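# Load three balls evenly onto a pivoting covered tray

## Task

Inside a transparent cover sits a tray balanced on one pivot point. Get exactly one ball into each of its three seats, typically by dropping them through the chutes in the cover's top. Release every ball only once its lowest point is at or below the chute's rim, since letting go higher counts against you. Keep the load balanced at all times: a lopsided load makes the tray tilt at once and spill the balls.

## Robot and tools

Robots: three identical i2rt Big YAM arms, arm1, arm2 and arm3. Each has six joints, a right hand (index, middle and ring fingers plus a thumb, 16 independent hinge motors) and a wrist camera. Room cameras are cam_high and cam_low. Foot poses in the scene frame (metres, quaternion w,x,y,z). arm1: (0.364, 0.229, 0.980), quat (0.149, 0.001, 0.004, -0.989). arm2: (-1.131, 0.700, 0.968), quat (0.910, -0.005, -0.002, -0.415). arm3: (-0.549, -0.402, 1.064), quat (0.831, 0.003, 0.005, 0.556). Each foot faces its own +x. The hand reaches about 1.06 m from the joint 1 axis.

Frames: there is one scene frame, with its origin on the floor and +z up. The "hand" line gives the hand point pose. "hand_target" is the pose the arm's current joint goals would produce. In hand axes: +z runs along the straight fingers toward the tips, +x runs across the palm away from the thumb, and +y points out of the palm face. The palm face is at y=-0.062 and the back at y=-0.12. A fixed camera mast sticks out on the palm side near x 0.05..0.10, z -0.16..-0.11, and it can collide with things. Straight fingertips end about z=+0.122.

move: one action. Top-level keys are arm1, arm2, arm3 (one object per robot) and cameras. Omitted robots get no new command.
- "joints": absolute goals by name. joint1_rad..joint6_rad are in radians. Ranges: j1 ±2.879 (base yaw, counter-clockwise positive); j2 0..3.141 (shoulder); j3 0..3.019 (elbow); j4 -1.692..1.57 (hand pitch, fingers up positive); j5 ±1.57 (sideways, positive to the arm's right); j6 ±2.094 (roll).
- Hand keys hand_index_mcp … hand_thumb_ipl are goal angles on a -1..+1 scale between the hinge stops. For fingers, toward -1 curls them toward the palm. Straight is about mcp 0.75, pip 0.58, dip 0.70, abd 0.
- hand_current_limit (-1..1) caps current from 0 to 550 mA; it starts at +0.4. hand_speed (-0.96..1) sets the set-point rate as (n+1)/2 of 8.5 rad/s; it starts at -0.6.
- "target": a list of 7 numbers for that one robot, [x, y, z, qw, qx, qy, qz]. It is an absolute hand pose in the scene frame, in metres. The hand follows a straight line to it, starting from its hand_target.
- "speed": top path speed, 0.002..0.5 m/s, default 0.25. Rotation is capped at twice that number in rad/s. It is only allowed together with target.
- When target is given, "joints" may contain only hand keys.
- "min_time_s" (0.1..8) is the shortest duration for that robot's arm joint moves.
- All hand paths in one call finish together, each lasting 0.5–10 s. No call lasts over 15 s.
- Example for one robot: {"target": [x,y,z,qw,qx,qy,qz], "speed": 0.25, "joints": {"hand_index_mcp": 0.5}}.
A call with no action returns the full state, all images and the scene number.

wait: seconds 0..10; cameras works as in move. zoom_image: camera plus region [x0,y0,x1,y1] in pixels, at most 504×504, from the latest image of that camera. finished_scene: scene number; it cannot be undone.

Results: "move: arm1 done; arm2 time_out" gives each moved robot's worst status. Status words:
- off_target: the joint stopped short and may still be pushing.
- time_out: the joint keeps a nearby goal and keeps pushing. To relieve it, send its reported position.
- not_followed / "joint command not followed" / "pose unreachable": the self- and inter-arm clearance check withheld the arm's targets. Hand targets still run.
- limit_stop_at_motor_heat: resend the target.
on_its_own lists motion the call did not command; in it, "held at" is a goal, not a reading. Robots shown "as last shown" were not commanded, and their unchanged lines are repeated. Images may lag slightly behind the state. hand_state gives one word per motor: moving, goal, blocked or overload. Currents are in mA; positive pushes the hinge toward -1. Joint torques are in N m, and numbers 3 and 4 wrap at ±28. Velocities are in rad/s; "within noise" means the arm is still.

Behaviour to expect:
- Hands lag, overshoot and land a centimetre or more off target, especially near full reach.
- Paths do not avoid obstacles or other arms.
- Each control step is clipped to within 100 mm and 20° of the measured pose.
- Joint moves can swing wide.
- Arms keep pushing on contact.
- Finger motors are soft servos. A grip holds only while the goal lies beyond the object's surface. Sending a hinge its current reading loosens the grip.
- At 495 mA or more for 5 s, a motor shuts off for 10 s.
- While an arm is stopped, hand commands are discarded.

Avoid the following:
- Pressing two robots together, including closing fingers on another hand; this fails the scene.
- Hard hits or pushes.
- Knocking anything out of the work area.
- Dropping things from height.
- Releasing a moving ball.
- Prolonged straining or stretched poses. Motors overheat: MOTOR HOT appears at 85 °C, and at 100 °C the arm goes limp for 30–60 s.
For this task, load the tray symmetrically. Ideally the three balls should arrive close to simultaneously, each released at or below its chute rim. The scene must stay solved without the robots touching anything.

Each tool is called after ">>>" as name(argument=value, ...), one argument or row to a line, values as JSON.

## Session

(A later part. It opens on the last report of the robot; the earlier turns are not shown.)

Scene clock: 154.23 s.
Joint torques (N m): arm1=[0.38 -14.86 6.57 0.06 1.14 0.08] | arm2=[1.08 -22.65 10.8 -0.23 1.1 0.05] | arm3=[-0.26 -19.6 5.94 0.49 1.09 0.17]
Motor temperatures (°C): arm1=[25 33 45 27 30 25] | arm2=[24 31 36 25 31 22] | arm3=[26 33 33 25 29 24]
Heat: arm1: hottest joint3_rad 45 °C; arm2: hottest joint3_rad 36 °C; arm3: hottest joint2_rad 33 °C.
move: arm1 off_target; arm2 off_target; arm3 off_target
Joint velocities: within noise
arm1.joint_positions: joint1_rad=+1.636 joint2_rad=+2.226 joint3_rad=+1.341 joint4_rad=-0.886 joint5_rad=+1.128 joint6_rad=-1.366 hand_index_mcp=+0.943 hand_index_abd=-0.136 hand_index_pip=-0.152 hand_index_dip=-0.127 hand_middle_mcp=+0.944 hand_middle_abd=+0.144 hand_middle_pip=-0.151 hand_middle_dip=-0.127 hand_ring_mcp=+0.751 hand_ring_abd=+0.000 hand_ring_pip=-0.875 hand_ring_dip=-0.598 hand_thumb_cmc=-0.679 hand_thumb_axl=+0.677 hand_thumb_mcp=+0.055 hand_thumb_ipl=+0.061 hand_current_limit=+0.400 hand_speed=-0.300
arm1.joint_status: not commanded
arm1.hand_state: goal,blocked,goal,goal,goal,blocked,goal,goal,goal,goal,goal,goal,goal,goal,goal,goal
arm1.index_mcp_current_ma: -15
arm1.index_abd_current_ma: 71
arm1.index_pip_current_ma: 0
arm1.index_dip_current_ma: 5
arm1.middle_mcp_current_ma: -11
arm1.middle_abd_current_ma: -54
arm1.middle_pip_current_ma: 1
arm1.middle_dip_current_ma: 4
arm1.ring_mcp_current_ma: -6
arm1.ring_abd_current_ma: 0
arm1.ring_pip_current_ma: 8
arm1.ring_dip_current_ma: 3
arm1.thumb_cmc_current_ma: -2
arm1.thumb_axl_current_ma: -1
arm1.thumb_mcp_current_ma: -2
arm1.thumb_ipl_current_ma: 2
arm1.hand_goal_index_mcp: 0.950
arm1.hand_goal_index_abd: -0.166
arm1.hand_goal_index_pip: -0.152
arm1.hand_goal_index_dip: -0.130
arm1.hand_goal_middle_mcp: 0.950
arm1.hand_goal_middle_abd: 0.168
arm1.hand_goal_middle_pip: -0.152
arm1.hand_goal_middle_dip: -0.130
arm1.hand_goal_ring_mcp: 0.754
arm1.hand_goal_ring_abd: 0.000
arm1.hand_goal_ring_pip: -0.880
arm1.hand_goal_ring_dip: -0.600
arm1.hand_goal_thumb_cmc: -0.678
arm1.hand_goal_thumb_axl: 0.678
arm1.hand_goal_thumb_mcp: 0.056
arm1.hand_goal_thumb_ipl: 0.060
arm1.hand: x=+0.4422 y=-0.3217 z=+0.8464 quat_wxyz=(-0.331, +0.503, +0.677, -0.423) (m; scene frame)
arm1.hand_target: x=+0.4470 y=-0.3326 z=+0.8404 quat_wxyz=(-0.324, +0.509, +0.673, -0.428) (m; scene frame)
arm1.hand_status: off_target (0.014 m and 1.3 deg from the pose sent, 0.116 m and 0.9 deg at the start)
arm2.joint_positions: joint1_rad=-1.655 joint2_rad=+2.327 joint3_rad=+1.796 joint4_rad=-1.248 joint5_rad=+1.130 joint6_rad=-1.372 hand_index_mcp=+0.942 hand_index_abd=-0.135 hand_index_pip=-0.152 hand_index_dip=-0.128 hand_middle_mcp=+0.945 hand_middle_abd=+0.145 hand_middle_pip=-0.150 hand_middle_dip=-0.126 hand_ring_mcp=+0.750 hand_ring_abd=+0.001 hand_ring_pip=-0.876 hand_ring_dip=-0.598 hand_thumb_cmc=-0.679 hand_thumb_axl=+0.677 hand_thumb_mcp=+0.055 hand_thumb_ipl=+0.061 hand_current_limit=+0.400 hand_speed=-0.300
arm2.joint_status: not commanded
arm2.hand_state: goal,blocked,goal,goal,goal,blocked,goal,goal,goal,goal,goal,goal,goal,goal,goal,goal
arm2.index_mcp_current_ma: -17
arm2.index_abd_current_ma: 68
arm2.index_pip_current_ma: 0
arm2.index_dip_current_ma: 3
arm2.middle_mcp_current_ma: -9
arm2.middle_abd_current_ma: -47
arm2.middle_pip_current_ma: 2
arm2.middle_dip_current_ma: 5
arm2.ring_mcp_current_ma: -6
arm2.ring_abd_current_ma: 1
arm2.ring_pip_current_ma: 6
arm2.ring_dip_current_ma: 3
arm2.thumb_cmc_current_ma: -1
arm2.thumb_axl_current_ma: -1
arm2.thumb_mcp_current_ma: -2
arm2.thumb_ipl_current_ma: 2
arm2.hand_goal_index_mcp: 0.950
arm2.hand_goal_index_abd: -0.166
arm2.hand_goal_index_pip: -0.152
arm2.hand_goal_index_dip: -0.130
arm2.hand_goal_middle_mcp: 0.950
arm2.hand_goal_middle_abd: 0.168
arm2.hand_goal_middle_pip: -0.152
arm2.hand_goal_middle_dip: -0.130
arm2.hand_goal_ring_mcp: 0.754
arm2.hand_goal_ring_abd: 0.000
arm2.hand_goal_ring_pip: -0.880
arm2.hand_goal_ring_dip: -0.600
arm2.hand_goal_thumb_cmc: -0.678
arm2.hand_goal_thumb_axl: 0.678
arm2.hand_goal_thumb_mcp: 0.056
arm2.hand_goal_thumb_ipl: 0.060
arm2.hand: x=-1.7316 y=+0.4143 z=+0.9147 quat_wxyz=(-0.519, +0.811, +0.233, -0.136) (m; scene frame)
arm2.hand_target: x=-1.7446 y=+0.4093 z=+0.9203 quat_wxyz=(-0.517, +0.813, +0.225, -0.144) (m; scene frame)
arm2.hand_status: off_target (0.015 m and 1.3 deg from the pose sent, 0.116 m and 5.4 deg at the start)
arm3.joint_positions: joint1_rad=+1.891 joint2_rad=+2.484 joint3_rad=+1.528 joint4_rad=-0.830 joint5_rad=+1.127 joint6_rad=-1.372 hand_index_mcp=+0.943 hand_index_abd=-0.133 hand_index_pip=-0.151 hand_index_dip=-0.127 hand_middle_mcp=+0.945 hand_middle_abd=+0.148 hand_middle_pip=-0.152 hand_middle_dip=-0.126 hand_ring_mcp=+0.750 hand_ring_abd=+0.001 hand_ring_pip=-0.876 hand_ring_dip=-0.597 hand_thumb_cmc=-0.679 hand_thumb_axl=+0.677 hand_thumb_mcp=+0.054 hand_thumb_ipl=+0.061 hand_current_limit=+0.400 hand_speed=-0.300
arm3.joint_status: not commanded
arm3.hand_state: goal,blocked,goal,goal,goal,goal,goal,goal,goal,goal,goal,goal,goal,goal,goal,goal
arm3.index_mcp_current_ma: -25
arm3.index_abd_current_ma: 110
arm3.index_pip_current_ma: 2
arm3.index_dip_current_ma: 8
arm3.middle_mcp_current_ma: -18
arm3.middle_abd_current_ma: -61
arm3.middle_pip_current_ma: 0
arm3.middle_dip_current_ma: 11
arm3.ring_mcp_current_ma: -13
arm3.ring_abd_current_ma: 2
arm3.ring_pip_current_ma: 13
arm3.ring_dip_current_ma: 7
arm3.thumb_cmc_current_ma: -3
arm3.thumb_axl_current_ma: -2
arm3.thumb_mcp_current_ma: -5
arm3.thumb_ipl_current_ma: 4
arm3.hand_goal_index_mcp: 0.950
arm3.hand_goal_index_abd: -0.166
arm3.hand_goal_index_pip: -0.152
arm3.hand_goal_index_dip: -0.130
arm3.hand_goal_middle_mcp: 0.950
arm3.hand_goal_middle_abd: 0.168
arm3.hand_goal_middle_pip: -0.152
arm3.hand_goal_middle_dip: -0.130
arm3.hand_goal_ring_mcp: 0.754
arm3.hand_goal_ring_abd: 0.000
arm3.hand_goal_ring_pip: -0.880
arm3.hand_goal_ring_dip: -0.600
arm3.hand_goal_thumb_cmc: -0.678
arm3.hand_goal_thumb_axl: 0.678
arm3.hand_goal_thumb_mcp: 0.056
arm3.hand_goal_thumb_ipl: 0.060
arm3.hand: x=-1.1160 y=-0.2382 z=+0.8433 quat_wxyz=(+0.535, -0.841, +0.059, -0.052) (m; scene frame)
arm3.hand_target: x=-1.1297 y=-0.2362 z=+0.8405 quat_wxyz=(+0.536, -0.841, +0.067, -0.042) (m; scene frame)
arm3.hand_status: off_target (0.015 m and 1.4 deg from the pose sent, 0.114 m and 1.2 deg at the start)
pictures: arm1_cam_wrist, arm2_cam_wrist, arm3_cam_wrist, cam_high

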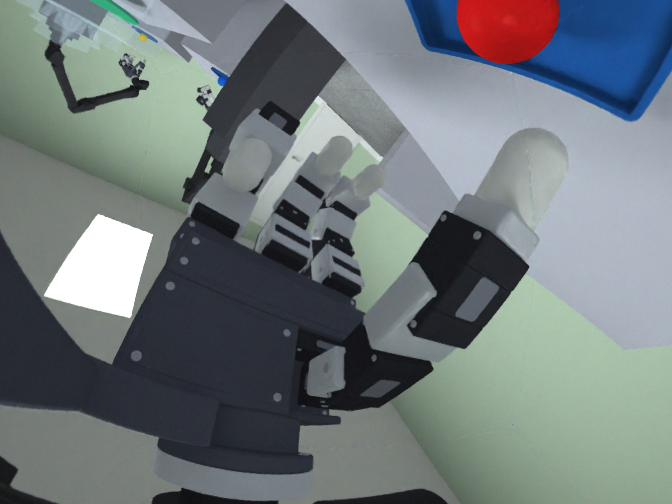

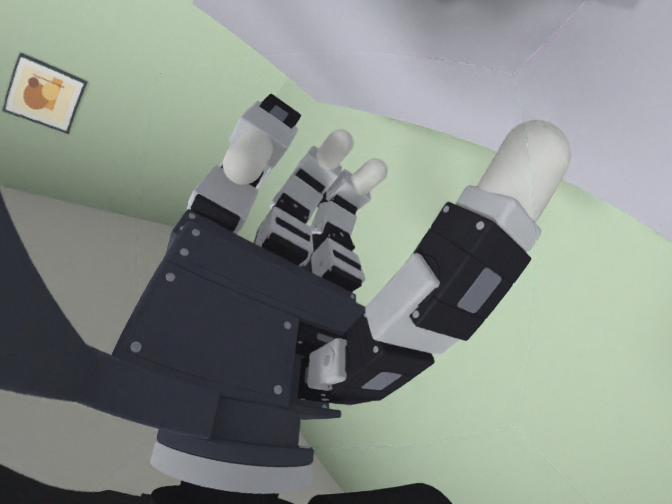

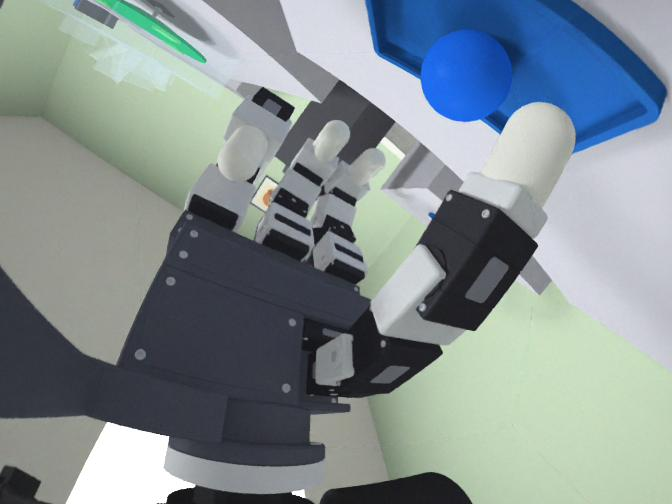

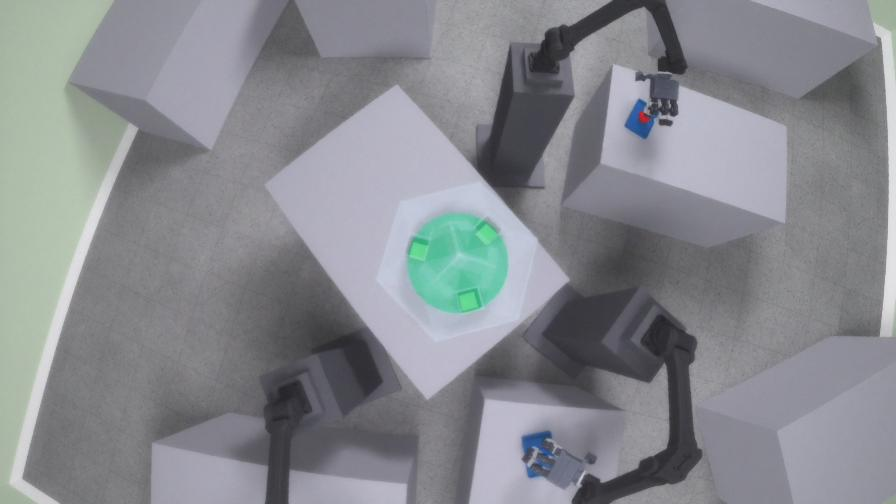

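>>> move(
  arm1={"target":[0.450,-0.312,0.768,0.3241,-0.5088,-0.6727,0.4285],"speed":0.12},
  arm2={"target":[-1.655,0.395,0.855,0.5099,-0.8006,-0.2656,0.1692],"speed":0.12},
  arm3={"target":[-1.128,-0.219,0.797,0.5356,-0.8408,0.0669,-0.0426],"speed":0.12},
  cameras=["arm1_cam_wrist","arm2_cam_wrist","arm3_cam_wrist"],
)

Scene clock: 183.60 s.
Joint torques (N m): arm1=[0.85 -14.86 4.79 -0.01 0.97 0.13] | arm2=[1.67 -24.76 5.72 0.29 0.95 0.04] | arm3=[-0.79 -19.66 5.68 0.76 1.14 0.07]
Motor temperatures (°C): arm1=[25 33 44 27 30 25] | arm2=[24 33 37 25 31 22] | arm3=[26 34 32 25 30 24]
Heat: arm1: hottest joint3_rad 44 °C; arm2: hottest joint3_rad 37 °C; arm3: hottest joint2_rad 34 °C.
move: arm1 off_target; arm2 off_target; arm3 off_target
Joint velocities: within noise
arm1.joint_positions: joint1_rad=+1.648 joint2_rad=+2.357 joint3_rad=+1.341 joint4_rad=-0.778 joint5_rad=+1.128 joint6_rad=-1.327 hand_index_mcp=+0.943 hand_index_abd=-0.136 hand_index_pip=-0.152 hand_index_dip=-0.127 hand_middle_mcp=+0.944 hand_middle_abd=+0.144 hand_middle_pip=-0.151 hand_middle_dip=-0.127 hand_ring_mcp=+0.751 hand_ring_abd=+0.000 hand_ring_pip=-0.875 hand_ring_dip=-0.598 hand_thumb_cmc=-0.679 hand_thumb_axl=+0.677 hand_thumb_mcp=+0.055 hand_thumb_ipl=+0.061 hand_current_limit=+0.400 hand_speed=-0.300
arm1.joint_status: not commanded
arm1.hand_state: goal,blocked,goal,goal,goal,blocked,goal,goal,goal,goal,goal,goal,goal,goal,goal,goal
arm1.index_mcp_current_ma: -15
arm1.index_abd_current_ma: 71
arm1.index_pip_current_ma: 0
arm1.index_dip_current_ma: 5
arm1.middle_mcp_current_ma: -11
arm1.middle_abd_current_ma: -54
arm1.middle_pip_current_ma: 1
arm1.middle_dip_current_ma: 4
arm1.ring_mcp_current_ma: -6
arm1.ring_abd_current_ma: 0
arm1.ring_pip_current_ma: 8
arm1.ring_dip_current_ma: 3
arm1.thumb_cmc_current_ma: -2
arm1.thumb_axl_current_ma: -1
arm1.thumb_mcp_current_ma: -2
arm1.thumb_ipl_current_ma: 2
arm1.hand_goal_index_mcp: 0.950
arm1.hand_goal_index_abd: -0.166
arm1.hand_goal_index_pip: -0.152
arm1.hand_goal_index_dip: -0.130
arm1.hand_goal_middle_mcp: 0.950
arm1.hand_goal_middle_abd: 0.168
arm1.hand_goal_middle_pip: -0.152
arm1.hand_goal_middle_dip: -0.130
arm1.hand_goal_ring_mcp: 0.754
arm1.hand_goal_ring_abd: 0.000
arm1.hand_goal_ring_pip: -0.880
arm1.hand_goal_ring_dip: -0.600
arm1.hand_goal_thumb_cmc: -0.678
arm1.hand_goal_thumb_axl: 0.678
arm1.hand_goal_thumb_mcp: 0.056
arm1.hand_goal_thumb_ipl: 0.060
arm1.hand: x=+0.4444 y=-0.3103 z=+0.7792 quat_wxyz=(-0.328, +0.507, +0.673, -0.427) (m; scene frame)
arm1.hand_target: x=+0.4498 y=-0.3117 z=+0.7683 quat_wxyz=(-0.324, +0.509, +0.673, -0.429) (m; scene frame)
arm1.hand_status: off_target (0.013 m and 0.5 deg from the pose sent, 0.079 m and 1.3 deg at the start)
arm2.joint_positions: joint1_rad=-1.556 joint2_rad=+2.321 joint3_rad=+1.523 joint4_rad=-1.018 joint5_rad=+1.132 joint6_rad=-1.358 hand_index_mcp=+0.942 hand_index_abd=-0.135 hand_index_pip=-0.152 hand_index_dip=-0.128 hand_middle_mcp=+0.945 hand_middle_abd=+0.145 hand_middle_pip=-0.150 hand_middle_dip=-0.126 hand_ring_mcp=+0.750 hand_ring_abd=+0.001 hand_ring_pip=-0.876 hand_ring_dip=-0.598 hand_thumb_cmc=-0.679 hand_thumb_axl=+0.677 hand_thumb_mcp=+0.055 hand_thumb_ipl=+0.061 hand_current_limit=+0.400 hand_speed=-0.300
arm2.joint_status: not commanded
arm2.hand_state: goal,blocked,goal,goal,goal,blocked,goal,goal,goal,goal,goal,goal,goal,goal,goal,goal
arm2.index_mcp_current_ma: -17
arm2.index_abd_current_ma: 68
arm2.index_pip_current_ma: 0
arm2.index_dip_current_ma: 3
arm2.middle_mcp_current_ma: -9
arm2.middle_abd_current_ma: -47
arm2.middle_pip_current_ma: 2
arm2.middle_dip_current_ma: 5
arm2.ring_mcp_current_ma: -6
arm2.ring_abd_current_ma: 1
arm2.ring_pip_current_ma: 6
arm2.ring_dip_current_ma: 3
arm2.thumb_cmc_current_ma: -1
arm2.thumb_axl_current_ma: -1
arm2.thumb_mcp_current_ma: -2
arm2.thumb_ipl_current_ma: 2
arm2.hand_goal_index_mcp: 0.950
arm2.hand_goal_index_abd: -0.166
arm2.hand_goal_index_pip: -0.152
arm2.hand_goal_index_dip: -0.130
arm2.hand_goal_middle_mcp: 0.950
arm2.hand_goal_middle_abd: 0.168
arm2.hand_goal_middle_pip: -0.152
arm2.hand_goal_middle_dip: -0.130
arm2.hand_goal_ring_mcp: 0.754
arm2.hand_goal_ring_abd: 0.000
arm2.hand_goal_ring_pip: -0.880
arm2.hand_goal_ring_dip: -0.600
arm2.hand_goal_thumb_cmc: -0.678
arm2.hand_goal_thumb_axl: 0.678
arm2.hand_goal_thumb_mcp: 0.056
arm2.hand_goal_thumb_ipl: 0.060
arm2.hand: x=-1.6478 y=+0.4036 z=+0.8370 quat_wxyz=(-0.517, +0.796, +0.277, -0.151) (m; scene frame)
arm2.hand_target: x=-1.6549 y=+0.3952 z=+0.8550 quat_wxyz=(-0.510, +0.801, +0.265, -0.169) (m; scene frame)
arm2.hand_status: off_target (0.021 m and 2.7 deg from the pose sent, 0.099 m and 5.6 deg at the start)
arm3.joint_positions: joint1_rad=+1.867 joint2_rad=+2.566 joint3_rad=+1.552 joint4_rad=-0.713 joint5_rad=+1.131 joint6_rad=-1.429 hand_index_mcp=+0.943 hand_index_abd=-0.133 hand_index_pip=-0.151 hand_index_dip=-0.127 hand_middle_mcp=+0.945 hand_middle_abd=+0.148 hand_middle_pip=-0.152 hand_middle_dip=-0.126 hand_ring_mcp=+0.750 hand_ring_abd=+0.001 hand_ring_pip=-0.876 hand_ring_dip=-0.597 hand_thumb_cmc=-0.679 hand_thumb_axl=+0.677 hand_thumb_mcp=+0.054 hand_thumb_ipl=+0.061 hand_current_limit=+0.400 hand_speed=-0.300
arm3.joint_status: not commanded
arm3.hand_state: goal,blocked,goal,goal,goal,goal,goal,goal,goal,goal,goal,goal,goal,goal,goal,goal
arm3.index_mcp_current_ma: -25
arm3.index_abd_current_ma: 110
arm3.index_pip_current_ma: 2
arm3.index_dip_current_ma: 8
arm3.middle_mcp_current_ma: -18
arm3.middle_abd_current_ma: -61
arm3.middle_pip_current_ma: 0
arm3.middle_dip_current_ma: 11
arm3.ring_mcp_current_ma: -13
arm3.ring_abd_current_ma: 2
arm3.ring_pip_current_ma: 13
arm3.ring_dip_current_ma: 7
arm3.thumb_cmc_current_ma: -3
arm3.thumb_axl_current_ma: -2
arm3.thumb_mcp_current_ma: -5
arm3.thumb_ipl_current_ma: 4
arm3.hand_goal_index_mcp: 0.950
arm3.hand_goal_index_abd: -0.166
arm3.hand_goal_index_pip: -0.152
arm3.hand_goal_index_dip: -0.130
arm3.hand_goal_middle_mcp: 0.950
arm3.hand_goal_middle_abd: 0.168
arm3.hand_goal_middle_pip: -0.152
arm3.hand_goal_middle_dip: -0.130
arm3.hand_goal_ring_mcp: 0.754
arm3.hand_goal_ring_abd: 0.000
arm3.hand_goal_ring_pip: -0.880
arm3.hand_goal_ring_dip: -0.600
arm3.hand_goal_thumb_cmc: -0.678
arm3.hand_goal_thumb_axl: 0.678
arm3.hand_goal_thumb_mcp: 0.056
arm3.hand_goal_thumb_ipl: 0.060
arm3.hand: x=-1.1163 y=-0.2251 z=+0.8019 quat_wxyz=(+0.535, -0.841, +0.061, -0.048) (m; scene frame)
arm3.hand_target: x=-1.1276 y=-0.2190 z=+0.7975 quat_wxyz=(+0.536, -0.841, +0.067, -0.042) (m; scene frame)
arm3.hand_status: off_target (0.014 m and 0.9 deg from the pose sent, 0.051 m and 1.4 deg at the start)
pictures: arm1_cam_wrist, arm2_cam_wrist, arm3_cam_wrist

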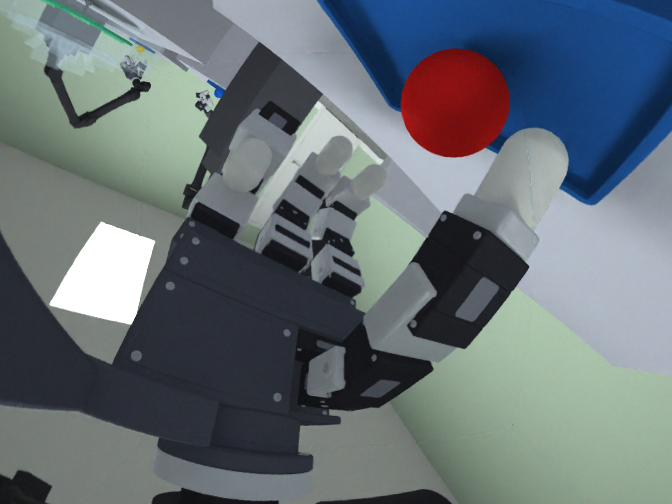

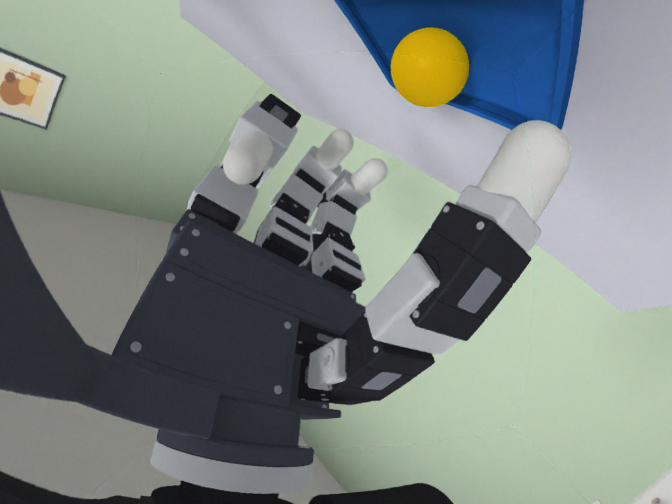

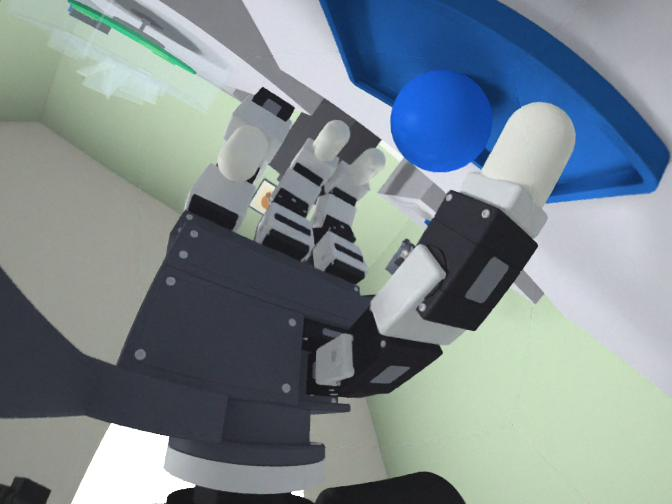

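>>> move(
  arm1={"target":[0.453,-0.309,0.729,0.3241,-0.5088,-0.6727,0.4285],"speed":0.1},
  arm2={"target":[-1.674,0.450,0.782,0.5167,-0.8112,-0.2311,0.1472],"speed":0.1},
  arm3={"target":[-1.128,-0.213,0.765,0.5356,-0.8408,0.0669,-0.0426],"speed":0.1},
  cameras=["arm1_cam_wrist","arm2_cam_wrist","arm3_cam_wrist"],
)

Scene clock: 198.30 s.
Joint torques (N m): arm1=[0.79 -14.8 5.09 -0.08 0.97 0.11] | arm2=[1.03 -21.19 5.59 0.4 1.04 -0.11] | arm3=[-1.14 -19.6 5.49 0.83 1.16 0.12]
Motor temperatures (°C): arm1=[25 34 43 27 30 25] | arm2=[24 33 36 25 31 22] | arm3=[26 34 32 25 30 24]
Heat: arm1: hottest joint3_rad 43 °C; arm2: hottest joint3_rad 36 °C; arm3: hottest joint2_rad 34 °C.
move: arm1 off_target; arm2 done; arm3 off_target
Joint velocities: within noise
arm1.joint_positions: joint1_rad=+1.654 joint2_rad=+2.442 joint3_rad=+1.364 joint4_rad=-0.739 joint5_rad=+1.127 joint6_rad=-1.311 hand_index_mcp=+0.943 hand_index_abd=-0.136 hand_index_pip=-0.152 hand_index_dip=-0.127 hand_middle_mcp=+0.944 hand_middle_abd=+0.144 hand_middle_pip=-0.151 hand_middle_dip=-0.127 hand_ring_mcp=+0.751 hand_ring_abd=+0.000 hand_ring_pip=-0.875 hand_ring_dip=-0.598 hand_thumb_cmc=-0.679 hand_thumb_axl=+0.677 hand_thumb_mcp=+0.055 hand_thumb_ipl=+0.061 hand_current_limit=+0.400 hand_speed=-0.300
arm1.joint_status: not commanded
arm1.hand_state: goal,blocked,goal,goal,goal,blocked,goal,goal,goal,goal,goal,goal,goal,goal,goal,goal
arm1.index_mcp_current_ma: -15
arm1.index_abd_current_ma: 71
arm1.index_pip_current_ma: 0
arm1.index_dip_current_ma: 5
arm1.middle_mcp_current_ma: -11
arm1.middle_abd_current_ma: -54
arm1.middle_pip_current_ma: 1
arm1.middle_dip_current_ma: 4
arm1.ring_mcp_current_ma: -6
arm1.ring_abd_current_ma: 0
arm1.ring_pip_current_ma: 8
arm1.ring_dip_current_ma: 3
arm1.thumb_cmc_current_ma: -2
arm1.thumb_axl_current_ma: -1
arm1.thumb_mcp_current_ma: -2
arm1.thumb_ipl_current_ma: 2
arm1.hand_goal_index_mcp: 0.950
arm1.hand_goal_index_abd: -0.166
arm1.hand_goal_index_pip: -0.152
arm1.hand_goal_index_dip: -0.130
arm1.hand_goal_middle_mcp: 0.950
arm1.hand_goal_middle_abd: 0.168
arm1.hand_goal_middle_pip: -0.152
arm1.hand_goal_middle_dip: -0.130
arm1.hand_goal_ring_mcp: 0.754
arm1.hand_goal_ring_abd: 0.000
arm1.hand_goal_ring_pip: -0.880
arm1.hand_goal_ring_dip: -0.600
arm1.hand_goal_thumb_cmc: -0.678
arm1.hand_goal_thumb_axl: 0.678
arm1.hand_goal_thumb_mcp: 0.056
arm1.hand_goal_thumb_ipl: 0.060
arm1.hand: x=+0.4454 y=-0.3036 z=+0.7403 quat_wxyz=(-0.331, +0.506, +0.674, -0.425) (m; scene frame)
arm1.hand_target: x=+0.4529 y=-0.3085 z=+0.7293 quat_wxyz=(-0.324, +0.509, +0.673, -0.428) (m; scene frame)
arm1.hand_status: off_target (0.015 m and 0.9 deg from the pose sent, 0.051 m and 0.5 deg at the start)
arm2.joint_positions: joint1_rad=-1.642 joint2_rad=+2.400 joint3_rad=+1.503 joint4_rad=-0.867 joint5_rad=+1.132 joint6_rad=-1.362 hand_index_mcp=+0.942 hand_index_abd=-0.135 hand_index_pip=-0.152 hand_index_dip=-0.128 hand_middle_mcp=+0.945 hand_middle_abd=+0.145 hand_middle_pip=-0.150 hand_middle_dip=-0.126 hand_ring_mcp=+0.750 hand_ring_abd=+0.001 hand_ring_pip=-0.876 hand_ring_dip=-0.598 hand_thumb_cmc=-0.679 hand_thumb_axl=+0.677 hand_thumb_mcp=+0.055 hand_thumb_ipl=+0.061 hand_current_limit=+0.400 hand_speed=-0.300
arm2.joint_status: not commanded
arm2.hand_state: goal,blocked,goal,goal,goal,blocked,goal,goal,goal,goal,goal,goal,goal,goal,goal,goal
arm2.index_mcp_current_ma: -17
arm2.index_abd_current_ma: 68
arm2.index_pip_current_ma: 0
arm2.index_dip_current_ma: 3
arm2.middle_mcp_current_ma: -9
arm2.middle_abd_current_ma: -47
arm2.middle_pip_current_ma: 2
arm2.middle_dip_current_ma: 5
arm2.ring_mcp_current_ma: -6
arm2.ring_abd_current_ma: 1
arm2.ring_pip_current_ma: 6
arm2.ring_dip_current_ma: 3
arm2.thumb_cmc_current_ma: -1
arm2.thumb_axl_current_ma: -1
arm2.thumb_mcp_current_ma: -2
arm2.thumb_ipl_current_ma: 2
arm2.hand_goal_index_mcp: 0.950
arm2.hand_goal_index_abd: -0.166
arm2.hand_goal_index_pip: -0.152
arm2.hand_goal_index_dip: -0.130
arm2.hand_goal_middle_mcp: 0.950
arm2.hand_goal_middle_abd: 0.168
arm2.hand_goal_middle_pip: -0.152
arm2.hand_goal_middle_dip: -0.130
arm2.hand_goal_ring_mcp: 0.754
arm2.hand_goal_ring_abd: 0.000
arm2.hand_goal_ring_pip: -0.880
arm2.hand_goal_ring_dip: -0.600
arm2.hand_goal_thumb_cmc: -0.678
arm2.hand_goal_thumb_axl: 0.678
arm2.hand_goal_thumb_mcp: 0.056
arm2.hand_goal_thumb_ipl: 0.060
arm2.hand: x=-1.6717 y=+0.4480 z=+0.7866 quat_wxyz=(-0.516, +0.812, +0.231, -0.148) (m; scene frame)
arm2.hand_target: x=-1.6739 y=+0.4500 z=+0.7820 quat_wxyz=(-0.517, +0.811, +0.231, -0.147) (m; scene frame)
arm2.hand_status: done (0.005 m and 0.2 deg from the pose sent, 0.077 m and 5.5 deg at the start)
arm3.joint_positions: joint1_rad=+1.862 joint2_rad=+2.634 joint3_rad=+1.590 joint4_rad=-0.660 joint5_rad=+1.132 joint6_rad=-1.459 hand_index_mcp=+0.943 hand_index_abd=-0.133 hand_index_pip=-0.151 hand_index_dip=-0.127 hand_middle_mcp=+0.945 hand_middle_abd=+0.148 hand_middle_pip=-0.152 hand_middle_dip=-0.126 hand_ring_mcp=+0.750 hand_ring_abd=+0.001 hand_ring_pip=-0.876 hand_ring_dip=-0.597 hand_thumb_cmc=-0.690 hand_thumb_axl=+0.676 hand_thumb_mcp=+0.070 hand_thumb_ipl=+0.065 hand_current_limit=+0.400 hand_speed=-0.300
arm3.joint_status: not commanded
arm3.hand_state: goal,blocked,goal,goal,goal,goal,goal,goal,goal,goal,goal,goal,goal,goal,goal,goal
arm3.index_mcp_current_ma: -25
arm3.index_abd_current_ma: 110
arm3.index_pip_current_ma: 2
arm3.index_dip_current_ma: 8
arm3.middle_mcp_current_ma: -18
arm3.middle_abd_current_ma: -61
arm3.middle_pip_current_ma: 0
arm3.middle_dip_current_ma: 11
arm3.ring_mcp_current_ma: -13
arm3.ring_abd_current_ma: 2
arm3.ring_pip_current_ma: 13
arm3.ring_dip_current_ma: 7
arm3.thumb_cmc_current_ma: -42
arm3.thumb_axl_current_ma: -7
arm3.thumb_mcp_current_ma: 65
arm3.thumb_ipl_current_ma: 21
arm3.hand_goal_index_mcp: 0.950
arm3.hand_goal_index_abd: -0.166
arm3.hand_goal_index_pip: -0.152
arm3.hand_goal_index_dip: -0.130
arm3.hand_goal_middle_mcp: 0.950
arm3.hand_goal_middle_abd: 0.168
arm3.hand_goal_middle_pip: -0.152
arm3.hand_goal_middle_dip: -0.130
arm3.hand_goal_ring_mcp: 0.754
arm3.hand_goal_ring_abd: 0.000
arm3.hand_goal_ring_pip: -0.880
arm3.hand_goal_ring_dip: -0.600
arm3.hand_goal_thumb_cmc: -0.678
arm3.hand_goal_thumb_axl: 0.678
arm3.hand_goal_thumb_mcp: 0.056
arm3.hand_goal_thumb_ipl: 0.060
arm3.hand: x=-1.1178 y=-0.2224 z=+0.7712 quat_wxyz=(+0.535, -0.842, +0.056, -0.048) (m; scene frame)
arm3.hand_target: x=-1.1275 y=-0.2130 z=+0.7656 quat_wxyz=(+0.536, -0.841, +0.067, -0.042) (m; scene frame)
arm3.hand_status: off_target (0.015 m and 1.4 deg from the pose sent, 0.041 m and 1.0 deg at the start)
pictures: arm1_cam_wrist, arm2_cam_wrist, arm3_cam_wrist

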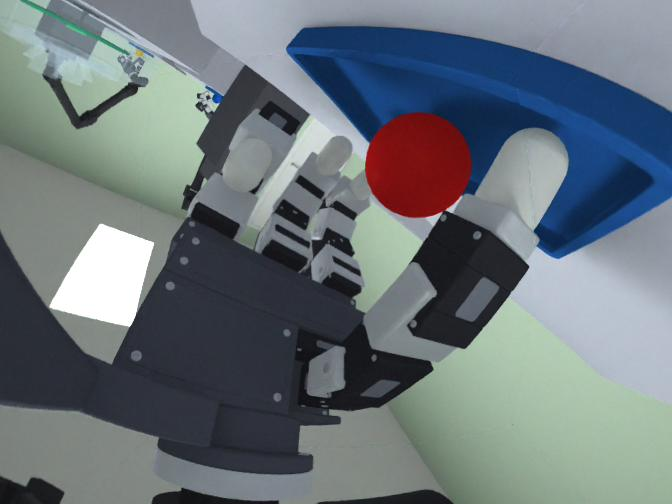

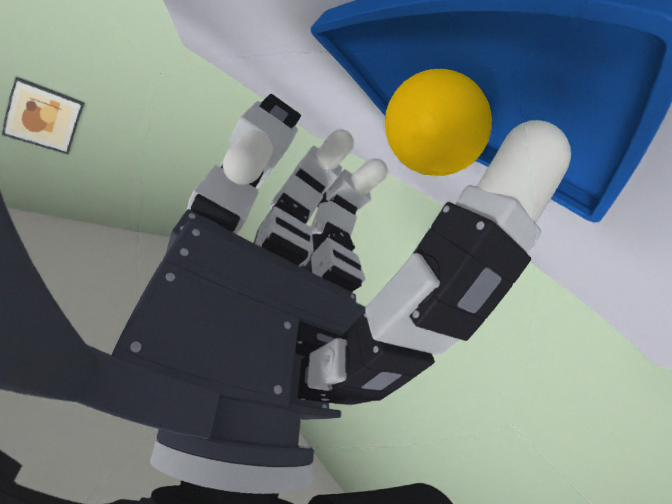

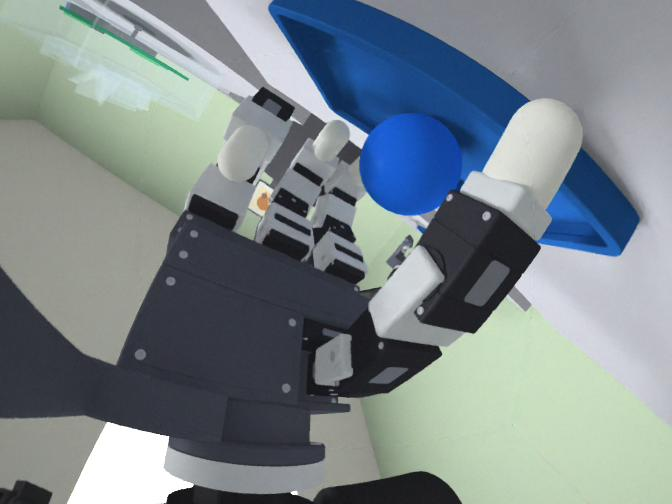

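>>> move(
  arm1={"target":[0.453,-0.318,0.732,0.3241,-0.5088,-0.6727,0.4285],"speed":0.1},
  arm2={"target":[-1.672,0.447,0.751,0.5167,-0.8112,-0.2311,0.1472],"speed":0.1},
  arm3={"target":[-1.131,-0.204,0.775,0.5356,-0.8408,0.0669,-0.0426],"speed":0.1},
  cameras=["arm1_cam_wrist","arm2_cam_wrist","arm3_cam_wrist"],
)

Scene clock: 212.77 s.
Joint torques (N m): arm1=[0.38 -14.92 5.15 -0.32 1.03 -0.04] | arm2=[1.49 -20.84 6.97 0.32 0.9 -0.02] | arm3=[-1.08 -21.54 5.05 0.83 1.22 0.09]
Motor temperatures (°C): arm1=[25 34 43 27 30 25] | arm2=[24 32 35 25 31 22] | arm3=[26 34 31 25 30 24]
Heat: arm1: hottest joint3_rad 43 °C; arm2: hottest joint3_rad 35 °C; arm3: hottest joint2_rad 34 °C.
move: arm1 off_target; arm2 off_target; arm3 off_target
Joint velocities: within noise
arm1.joint_positions: joint1_rad=+1.654 joint2_rad=+2.442 joint3_rad=+1.389 joint4_rad=-0.739 joint5_rad=+1.127 joint6_rad=-1.311 hand_index_mcp=+0.943 hand_index_abd=-0.136 hand_index_pip=-0.152 hand_index_dip=-0.127 hand_middle_mcp=+0.944 hand_middle_abd=+0.144 hand_middle_pip=-0.151 hand_middle_dip=-0.127 hand_ring_mcp=+0.751 hand_ring_abd=+0.000 hand_ring_pip=-0.875 hand_ring_dip=-0.598 hand_thumb_cmc=-0.679 hand_thumb_axl=+0.677 hand_thumb_mcp=+0.055 hand_thumb_ipl=+0.061 hand_current_limit=+0.400 hand_speed=-0.300
arm1.joint_status: not commanded
arm1.hand_state: goal,blocked,goal,goal,goal,blocked,goal,goal,goal,goal,goal,goal,goal,goal,goal,goal
arm1.index_mcp_current_ma: -15
arm1.index_abd_current_ma: 71
arm1.index_pip_current_ma: 0
arm1.index_dip_current_ma: 5
arm1.middle_mcp_current_ma: -11
arm1.middle_abd_current_ma: -54
arm1.middle_pip_current_ma: 1
arm1.middle_dip_current_ma: 4
arm1.ring_mcp_current_ma: -6
arm1.ring_abd_current_ma: 0
arm1.ring_pip_current_ma: 8
arm1.ring_dip_current_ma: 3
arm1.thumb_cmc_current_ma: -2
arm1.thumb_axl_current_ma: -1
arm1.thumb_mcp_current_ma: -2
arm1.thumb_ipl_current_ma: 2
arm1.hand_goal_index_mcp: 0.950
arm1.hand_goal_index_abd: -0.166
arm1.hand_goal_index_pip: -0.152
arm1.hand_goal_index_dip: -0.130
arm1.hand_goal_middle_mcp: 0.950
arm1.hand_goal_middle_abd: 0.168
arm1.hand_goal_middle_pip: -0.152
arm1.hand_goal_middle_dip: -0.130
arm1.hand_goal_ring_mcp: 0.754
arm1.hand_goal_ring_abd: 0.000
arm1.hand_goal_ring_pip: -0.880
arm1.hand_goal_ring_dip: -0.600
arm1.hand_goal_thumb_cmc: -0.678
arm1.hand_goal_thumb_axl: 0.678
arm1.hand_goal_thumb_mcp: 0.056
arm1.hand_goal_thumb_ipl: 0.060
arm1.hand: x=+0.4506 y=-0.3164 z=+0.7446 quat_wxyz=(-0.322, +0.512, +0.671, -0.430) (m; scene frame)
arm1.hand_target: x=+0.4529 y=-0.3177 z=+0.7323 quat_wxyz=(-0.324, +0.509, +0.673, -0.429) (m; scene frame)
arm1.hand_status: off_target (0.013 m and 0.5 deg from the pose sent, 0.018 m and 0.9 deg at the start)
arm2.joint_positions: joint1_rad=-1.642 joint2_rad=+2.458 joint3_rad=+1.508 joint4_rad=-0.839 joint5_rad=+1.135 joint6_rad=-1.357 hand_index_mcp=+0.940 hand_index_abd=-0.135 hand_index_pip=-0.153 hand_index_dip=-0.128 hand_middle_mcp=+0.943 hand_middle_abd=+0.145 hand_middle_pip=-0.151 hand_middle_dip=-0.126 hand_ring_mcp=+0.749 hand_ring_abd=+0.001 hand_ring_pip=-0.876 hand_ring_dip=-0.598 hand_thumb_cmc=-0.686 hand_thumb_axl=+0.676 hand_thumb_mcp=+0.058 hand_thumb_ipl=+0.060 hand_current_limit=+0.400 hand_speed=-0.300
arm2.joint_status: not commanded
arm2.hand_state: goal,blocked,goal,goal,goal,blocked,goal,goal,goal,goal,goal,goal,goal,goal,goal,goal
arm2.index_mcp_current_ma: -21
arm2.index_abd_current_ma: 68
arm2.index_pip_current_ma: -1
arm2.index_dip_current_ma: 3
arm2.middle_mcp_current_ma: -12
arm2.middle_abd_current_ma: -47
arm2.middle_pip_current_ma: 1
arm2.middle_dip_current_ma: 5
arm2.ring_mcp_current_ma: -9
arm2.ring_abd_current_ma: 1
arm2.ring_pip_current_ma: 6
arm2.ring_dip_current_ma: 3
arm2.thumb_cmc_current_ma: -15
arm2.thumb_axl_current_ma: -3
arm2.thumb_mcp_current_ma: 3
arm2.thumb_ipl_current_ma: 0
arm2.hand_goal_index_mcp: 0.950
arm2.hand_goal_index_abd: -0.166
arm2.hand_goal_index_pip: -0.152
arm2.hand_goal_index_dip: -0.130
arm2.hand_goal_middle_mcp: 0.950
arm2.hand_goal_middle_abd: 0.168
arm2.hand_goal_middle_pip: -0.152
arm2.hand_goal_middle_dip: -0.130
arm2.hand_goal_ring_mcp: 0.754
arm2.hand_goal_ring_abd: 0.000
arm2.hand_goal_ring_pip: -0.880
arm2.hand_goal_ring_dip: -0.600
arm2.hand_goal_thumb_cmc: -0.678
arm2.hand_goal_thumb_axl: 0.678
arm2.hand_goal_thumb_mcp: 0.056
arm2.hand_goal_thumb_ipl: 0.060
arm2.hand: x=-1.6638 y=+0.4542 z=+0.7553 quat_wxyz=(-0.520, +0.809, +0.235, -0.140) (m; scene frame)
arm2.hand_target: x=-1.6717 y=+0.4470 z=+0.7512 quat_wxyz=(-0.517, +0.811, +0.231, -0.147) (m; scene frame)
arm2.hand_status: off_target (0.012 m and 1.1 deg from the pose sent, 0.036 m and 0.2 deg at the start)
arm3.joint_positions: joint1_rad=+1.847 joint2_rad=+2.634 joint3_rad=+1.590 joint4_rad=-0.642 joint5_rad=+1.132 joint6_rad=-1.490 hand_index_mcp=+0.943 hand_index_abd=-0.133 hand_index_pip=-0.151 hand_index_dip=-0.127 hand_middle_mcp=+0.945 hand_middle_abd=+0.148 hand_middle_pip=-0.152 hand_middle_dip=-0.126 hand_ring_mcp=+0.750 hand_ring_abd=+0.001 hand_ring_pip=-0.876 hand_ring_dip=-0.597 hand_thumb_cmc=-0.684 hand_thumb_axl=+0.676 hand_thumb_mcp=+0.070 hand_thumb_ipl=+0.065 hand_current_limit=+0.400 hand_speed=-0.300
arm3.joint_status: not commanded
arm3.hand_state: goal,blocked,goal,goal,goal,goal,goal,goal,goal,goal,goal,goal,goal,goal,goal,goal
arm3.index_mcp_current_ma: -25
arm3.index_abd_current_ma: 110
arm3.index_pip_current_ma: 2
arm3.index_dip_current_ma: 8
arm3.middle_mcp_current_ma: -18
arm3.middle_abd_current_ma: -61
arm3.middle_pip_current_ma: 0
arm3.middle_dip_current_ma: 11
arm3.ring_mcp_current_ma: -13
arm3.ring_abd_current_ma: 2
arm3.ring_pip_current_ma: 13
arm3.ring_dip_current_ma: 7
arm3.thumb_cmc_current_ma: -18
arm3.thumb_axl_current_ma: -7
arm3.thumb_mcp_current_ma: 65
arm3.thumb_ipl_current_ma: 21
arm3.hand_goal_index_mcp: 0.950
arm3.hand_goal_index_abd: -0.166
arm3.hand_goal_index_pip: -0.152
arm3.hand_goal_index_dip: -0.130
arm3.hand_goal_middle_mcp: 0.950
arm3.hand_goal_middle_abd: 0.168
arm3.hand_goal_middle_pip: -0.152
arm3.hand_goal_middle_dip: -0.130
arm3.hand_goal_ring_mcp: 0.754
arm3.hand_goal_ring_abd: 0.000
arm3.hand_goal_ring_pip: -0.880
arm3.hand_goal_ring_dip: -0.600
arm3.hand_goal_thumb_cmc: -0.678
arm3.hand_goal_thumb_axl: 0.678
arm3.hand_goal_thumb_mcp: 0.056
arm3.hand_goal_thumb_ipl: 0.060
arm3.hand: x=-1.1166 y=-0.2143 z=+0.7707 quat_wxyz=(+0.534, -0.842, +0.055, -0.052) (m; scene frame)
arm3.hand_target: x=-1.1306 y=-0.2040 z=+0.7756 quat_wxyz=(+0.536, -0.841, +0.067, -0.042) (m; scene frame)
arm3.hand_status: off_target (0.018 m and 1.8 deg from the pose sent, 0.023 m and 1.4 deg at the start)
pictures: arm1_cam_wrist, arm2_cam_wrist, arm3_cam_wrist

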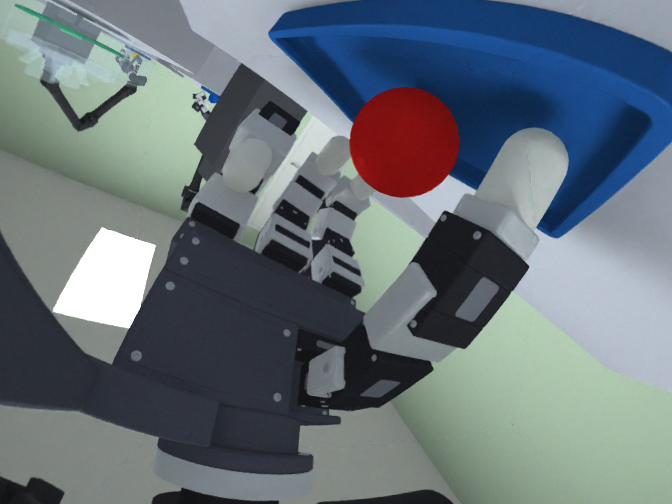

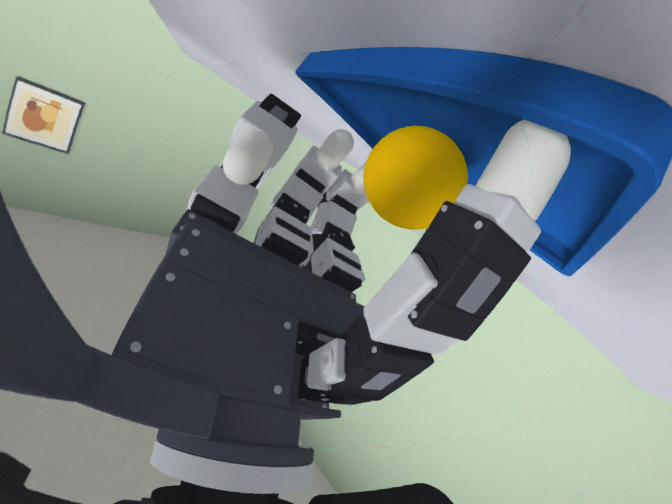

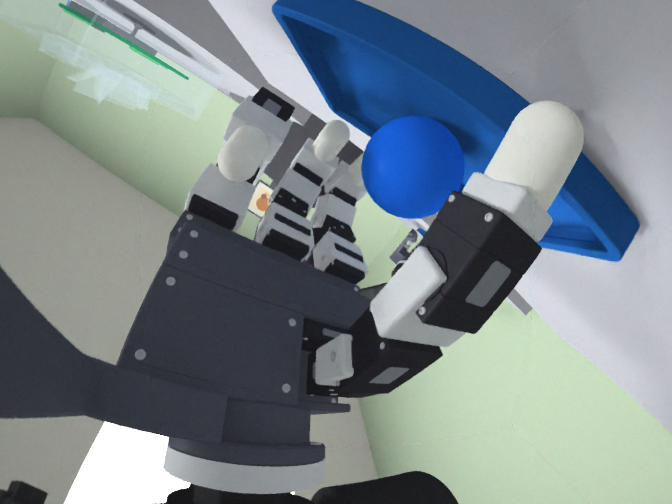

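>>> move(
  arm1={"target":[0.443,-0.304,0.731,0.3241,-0.5088,-0.6727,0.4285],"speed":0.1},
  arm2={"target":[-1.681,0.435,0.762,0.5167,-0.8112,-0.2311,0.1472],"speed":0.1},
  arm3={"target":[-1.134,-0.200,0.788,0.5356,-0.8408,0.0669,-0.0426],"speed":0.1},
  cameras=["arm1_cam_wrist","arm2_cam_wrist","arm3_cam_wrist"],
)

Scene clock: 225.17 s.
Joint torques (N m): arm1=[-0.26 -16.09 3.04 0.08 1.11 -0.18] | arm2=[2.26 -20.95 7.82 -0.42 0.88 0.1] | arm3=[-1.32 -23.94 4.55 0.61 1.24 0.1]
Motor temperatures (°C): arm1=[25 33 43 27 30 25] | arm2=[24 33 35 25 31 22] | arm3=[26 35 31 25 30 24]
Heat: arm1: hottest joint3_rad 43 °C; arm2: hottest joint3_rad 35 °C; arm3: hottest joint2_rad 35 °C.
move: arm1 off_target; arm2 off_target; arm3 off_target
Joint velocities: within noise
arm1.joint_positions: joint1_rad=+1.654 joint2_rad=+2.442 joint3_rad=+1.358 joint4_rad=-0.692 joint5_rad=+1.127 joint6_rad=-1.315 hand_index_mcp=+0.943 hand_index_abd=-0.136 hand_index_pip=-0.152 hand_index_dip=-0.127 hand_middle_mcp=+0.944 hand_middle_abd=+0.144 hand_middle_pip=-0.151 hand_middle_dip=-0.127 hand_ring_mcp=+0.751 hand_ring_abd=+0.000 hand_ring_pip=-0.875 hand_ring_dip=-0.598 hand_thumb_cmc=-0.679 hand_thumb_axl=+0.677 hand_thumb_mcp=+0.055 hand_thumb_ipl=+0.061 hand_current_limit=+0.400 hand_speed=-0.300
arm1.joint_status: not commanded
arm1.hand_state: goal,blocked,goal,goal,goal,blocked,goal,goal,goal,goal,goal,goal,goal,goal,goal,goal
arm1.index_mcp_current_ma: -15
arm1.index_abd_current_ma: 71
arm1.index_pip_current_ma: 0
arm1.index_dip_current_ma: 5
arm1.middle_mcp_current_ma: -11
arm1.middle_abd_current_ma: -54
arm1.middle_pip_current_ma: 1
arm1.middle_dip_current_ma: 4
arm1.ring_mcp_current_ma: -6
arm1.ring_abd_current_ma: 0
arm1.ring_pip_current_ma: 8
arm1.ring_dip_current_ma: 3
arm1.thumb_cmc_current_ma: -2
arm1.thumb_axl_current_ma: -1
arm1.thumb_mcp_current_ma: -2
arm1.thumb_ipl_current_ma: 2
arm1.hand_goal_index_mcp: 0.950
arm1.hand_goal_index_abd: -0.166
arm1.hand_goal_index_pip: -0.152
arm1.hand_goal_index_dip: -0.130
arm1.hand_goal_middle_mcp: 0.950
arm1.hand_goal_middle_abd: 0.168
arm1.hand_goal_middle_pip: -0.152
arm1.hand_goal_middle_dip: -0.130
arm1.hand_goal_ring_mcp: 0.754
arm1.hand_goal_ring_abd: 0.000
arm1.hand_goal_ring_pip: -0.880
arm1.hand_goal_ring_dip: -0.600
arm1.hand_goal_thumb_cmc: -0.678
arm1.hand_goal_thumb_axl: 0.678
arm1.hand_goal_thumb_mcp: 0.056
arm1.hand_goal_thumb_ipl: 0.060
arm1.hand: x=+0.4479 y=-0.3095 z=+0.7388 quat_wxyz=(-0.317, +0.514, +0.669, -0.433) (m; scene frame)
arm1.hand_target: x=+0.4431 y=-0.3040 z=+0.7312 quat_wxyz=(-0.324, +0.509, +0.673, -0.429) (m; scene frame)
arm1.hand_status: off_target (0.011 m and 1.2 deg from the pose sent, 0.020 m and 0.5 deg at the start)
arm2.joint_positions: joint1_rad=-1.642 joint2_rad=+2.460 joint3_rad=+1.551 joint4_rad=-0.879 joint5_rad=+1.134 joint6_rad=-1.354 hand_index_mcp=+0.940 hand_index_abd=-0.135 hand_index_pip=-0.153 hand_index_dip=-0.128 hand_middle_mcp=+0.943 hand_middle_abd=+0.145 hand_middle_pip=-0.151 hand_middle_dip=-0.126 hand_ring_mcp=+0.749 hand_ring_abd=+0.001 hand_ring_pip=-0.876 hand_ring_dip=-0.598 hand_thumb_cmc=-0.680 hand_thumb_axl=+0.676 hand_thumb_mcp=+0.058 hand_thumb_ipl=+0.060 hand_current_limit=+0.400 hand_speed=-0.300
arm2.joint_status: not commanded
arm2.hand_state: goal,blocked,goal,goal,goal,blocked,goal,goal,goal,goal,goal,goal,goal,goal,goal,goal
arm2.index_mcp_current_ma: -21
arm2.index_abd_current_ma: 68
arm2.index_pip_current_ma: -1
arm2.index_dip_current_ma: 3
arm2.middle_mcp_current_ma: -12
arm2.middle_abd_current_ma: -47
arm2.middle_pip_current_ma: 1
arm2.middle_dip_current_ma: 5
arm2.ring_mcp_current_ma: -9
arm2.ring_abd_current_ma: 1
arm2.ring_pip_current_ma: 6
arm2.ring_dip_current_ma: 3
arm2.thumb_cmc_current_ma: -2
arm2.thumb_axl_current_ma: -3
arm2.thumb_mcp_current_ma: 3
arm2.thumb_ipl_current_ma: 0
arm2.hand_goal_index_mcp: 0.950
arm2.hand_goal_index_abd: -0.166
arm2.hand_goal_index_pip: -0.152
arm2.hand_goal_index_dip: -0.130
arm2.hand_goal_middle_mcp: 0.950
arm2.hand_goal_middle_abd: 0.168
arm2.hand_goal_middle_pip: -0.152
arm2.hand_goal_middle_dip: -0.130
arm2.hand_goal_ring_mcp: 0.754
arm2.hand_goal_ring_abd: 0.000
arm2.hand_goal_ring_pip: -0.880
arm2.hand_goal_ring_dip: -0.600
arm2.hand_goal_thumb_cmc: -0.678
arm2.hand_goal_thumb_axl: 0.678
arm2.hand_goal_thumb_mcp: 0.056
arm2.hand_goal_thumb_ipl: 0.060
arm2.hand: x=-1.6749 y=+0.4459 z=+0.7645 quat_wxyz=(-0.519, +0.810, +0.233, -0.141) (m; scene frame)
arm2.hand_target: x=-1.6807 y=+0.4351 z=+0.7622 quat_wxyz=(-0.516, +0.811, +0.231, -0.148) (m; scene frame)
arm2.hand_status: off_target (0.013 m and 0.8 deg from the pose sent, 0.027 m and 1.1 deg at the start)
arm3.joint_positions: joint1_rad=+1.844 joint2_rad=+2.634 joint3_rad=+1.590 joint4_rad=-0.642 joint5_rad=+1.132 joint6_rad=-1.505 hand_index_mcp=+0.943 hand_index_abd=-0.133 hand_index_pip=-0.151 hand_index_dip=-0.127 hand_middle_mcp=+0.945 hand_middle_abd=+0.148 hand_middle_pip=-0.152 hand_middle_dip=-0.126 hand_ring_mcp=+0.750 hand_ring_abd=+0.001 hand_ring_pip=-0.876 hand_ring_dip=-0.597 hand_thumb_cmc=-0.683 hand_thumb_axl=+0.676 hand_thumb_mcp=+0.070 hand_thumb_ipl=+0.065 hand_current_limit=+0.400 hand_speed=-0.300
arm3.joint_status: not commanded
arm3.hand_state: goal,blocked,goal,goal,goal,goal,goal,goal,goal,goal,goal,goal,goal,goal,goal,goal
arm3.index_mcp_current_ma: -25
arm3.index_abd_current_ma: 110
arm3.index_pip_current_ma: 2
arm3.index_dip_current_ma: 8
arm3.middle_mcp_current_ma: -18
arm3.middle_abd_current_ma: -61
arm3.middle_pip_current_ma: 0
arm3.middle_dip_current_ma: 11
arm3.ring_mcp_current_ma: -13
arm3.ring_abd_current_ma: 2
arm3.ring_pip_current_ma: 13
arm3.ring_dip_current_ma: 7
arm3.thumb_cmc_current_ma: -15
arm3.thumb_axl_current_ma: -7
arm3.thumb_mcp_current_ma: 65
arm3.thumb_ipl_current_ma: 21
arm3.hand_goal_index_mcp: 0.950
arm3.hand_goal_index_abd: -0.166
arm3.hand_goal_index_pip: -0.152
arm3.hand_goal_index_dip: -0.130
arm3.hand_goal_middle_mcp: 0.950
arm3.hand_goal_middle_abd: 0.168
arm3.hand_goal_middle_pip: -0.152
arm3.hand_goal_middle_dip: -0.130
arm3.hand_goal_ring_mcp: 0.754
arm3.hand_goal_ring_abd: 0.000
arm3.hand_goal_ring_pip: -0.880
arm3.hand_goal_ring_dip: -0.600
arm3.hand_goal_thumb_cmc: -0.678
arm3.hand_goal_thumb_axl: 0.678
arm3.hand_goal_thumb_mcp: 0.056
arm3.hand_goal_thumb_ipl: 0.060
arm3.hand: x=-1.1147 y=-0.2129 z=+0.7704 quat_wxyz=(+0.533, -0.843, +0.049, -0.057) (m; scene frame)
arm3.hand_target: x=-1.1335 y=-0.2001 z=+0.7885 quat_wxyz=(+0.536, -0.841, +0.067, -0.042) (m; scene frame)
arm3.hand_status: off_target (0.029 m and 2.6 deg from the pose sent, 0.029 m and 1.8 deg at the start)
pictures: arm1_cam_wrist, arm2_cam_wrist, arm3_cam_wrist

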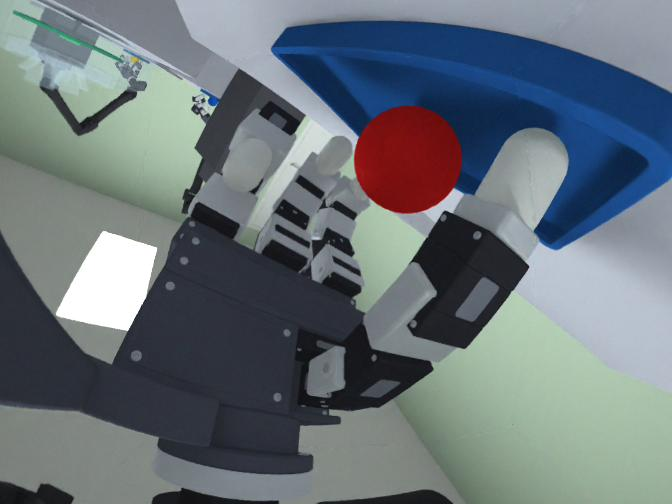

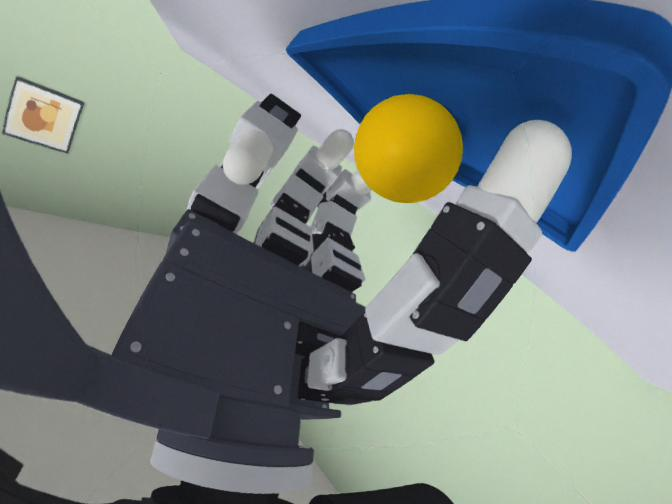

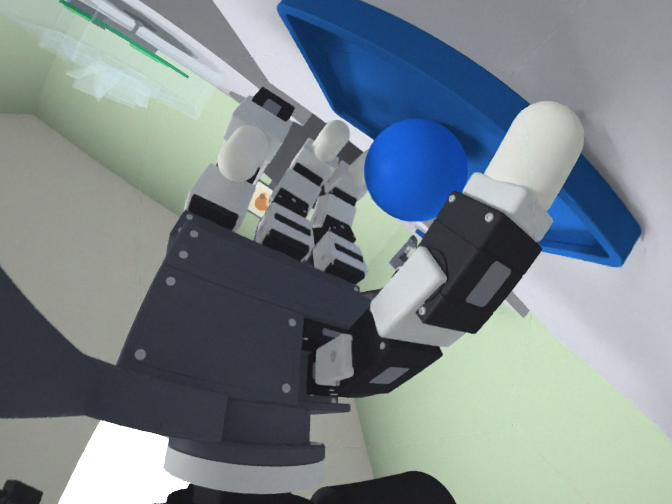

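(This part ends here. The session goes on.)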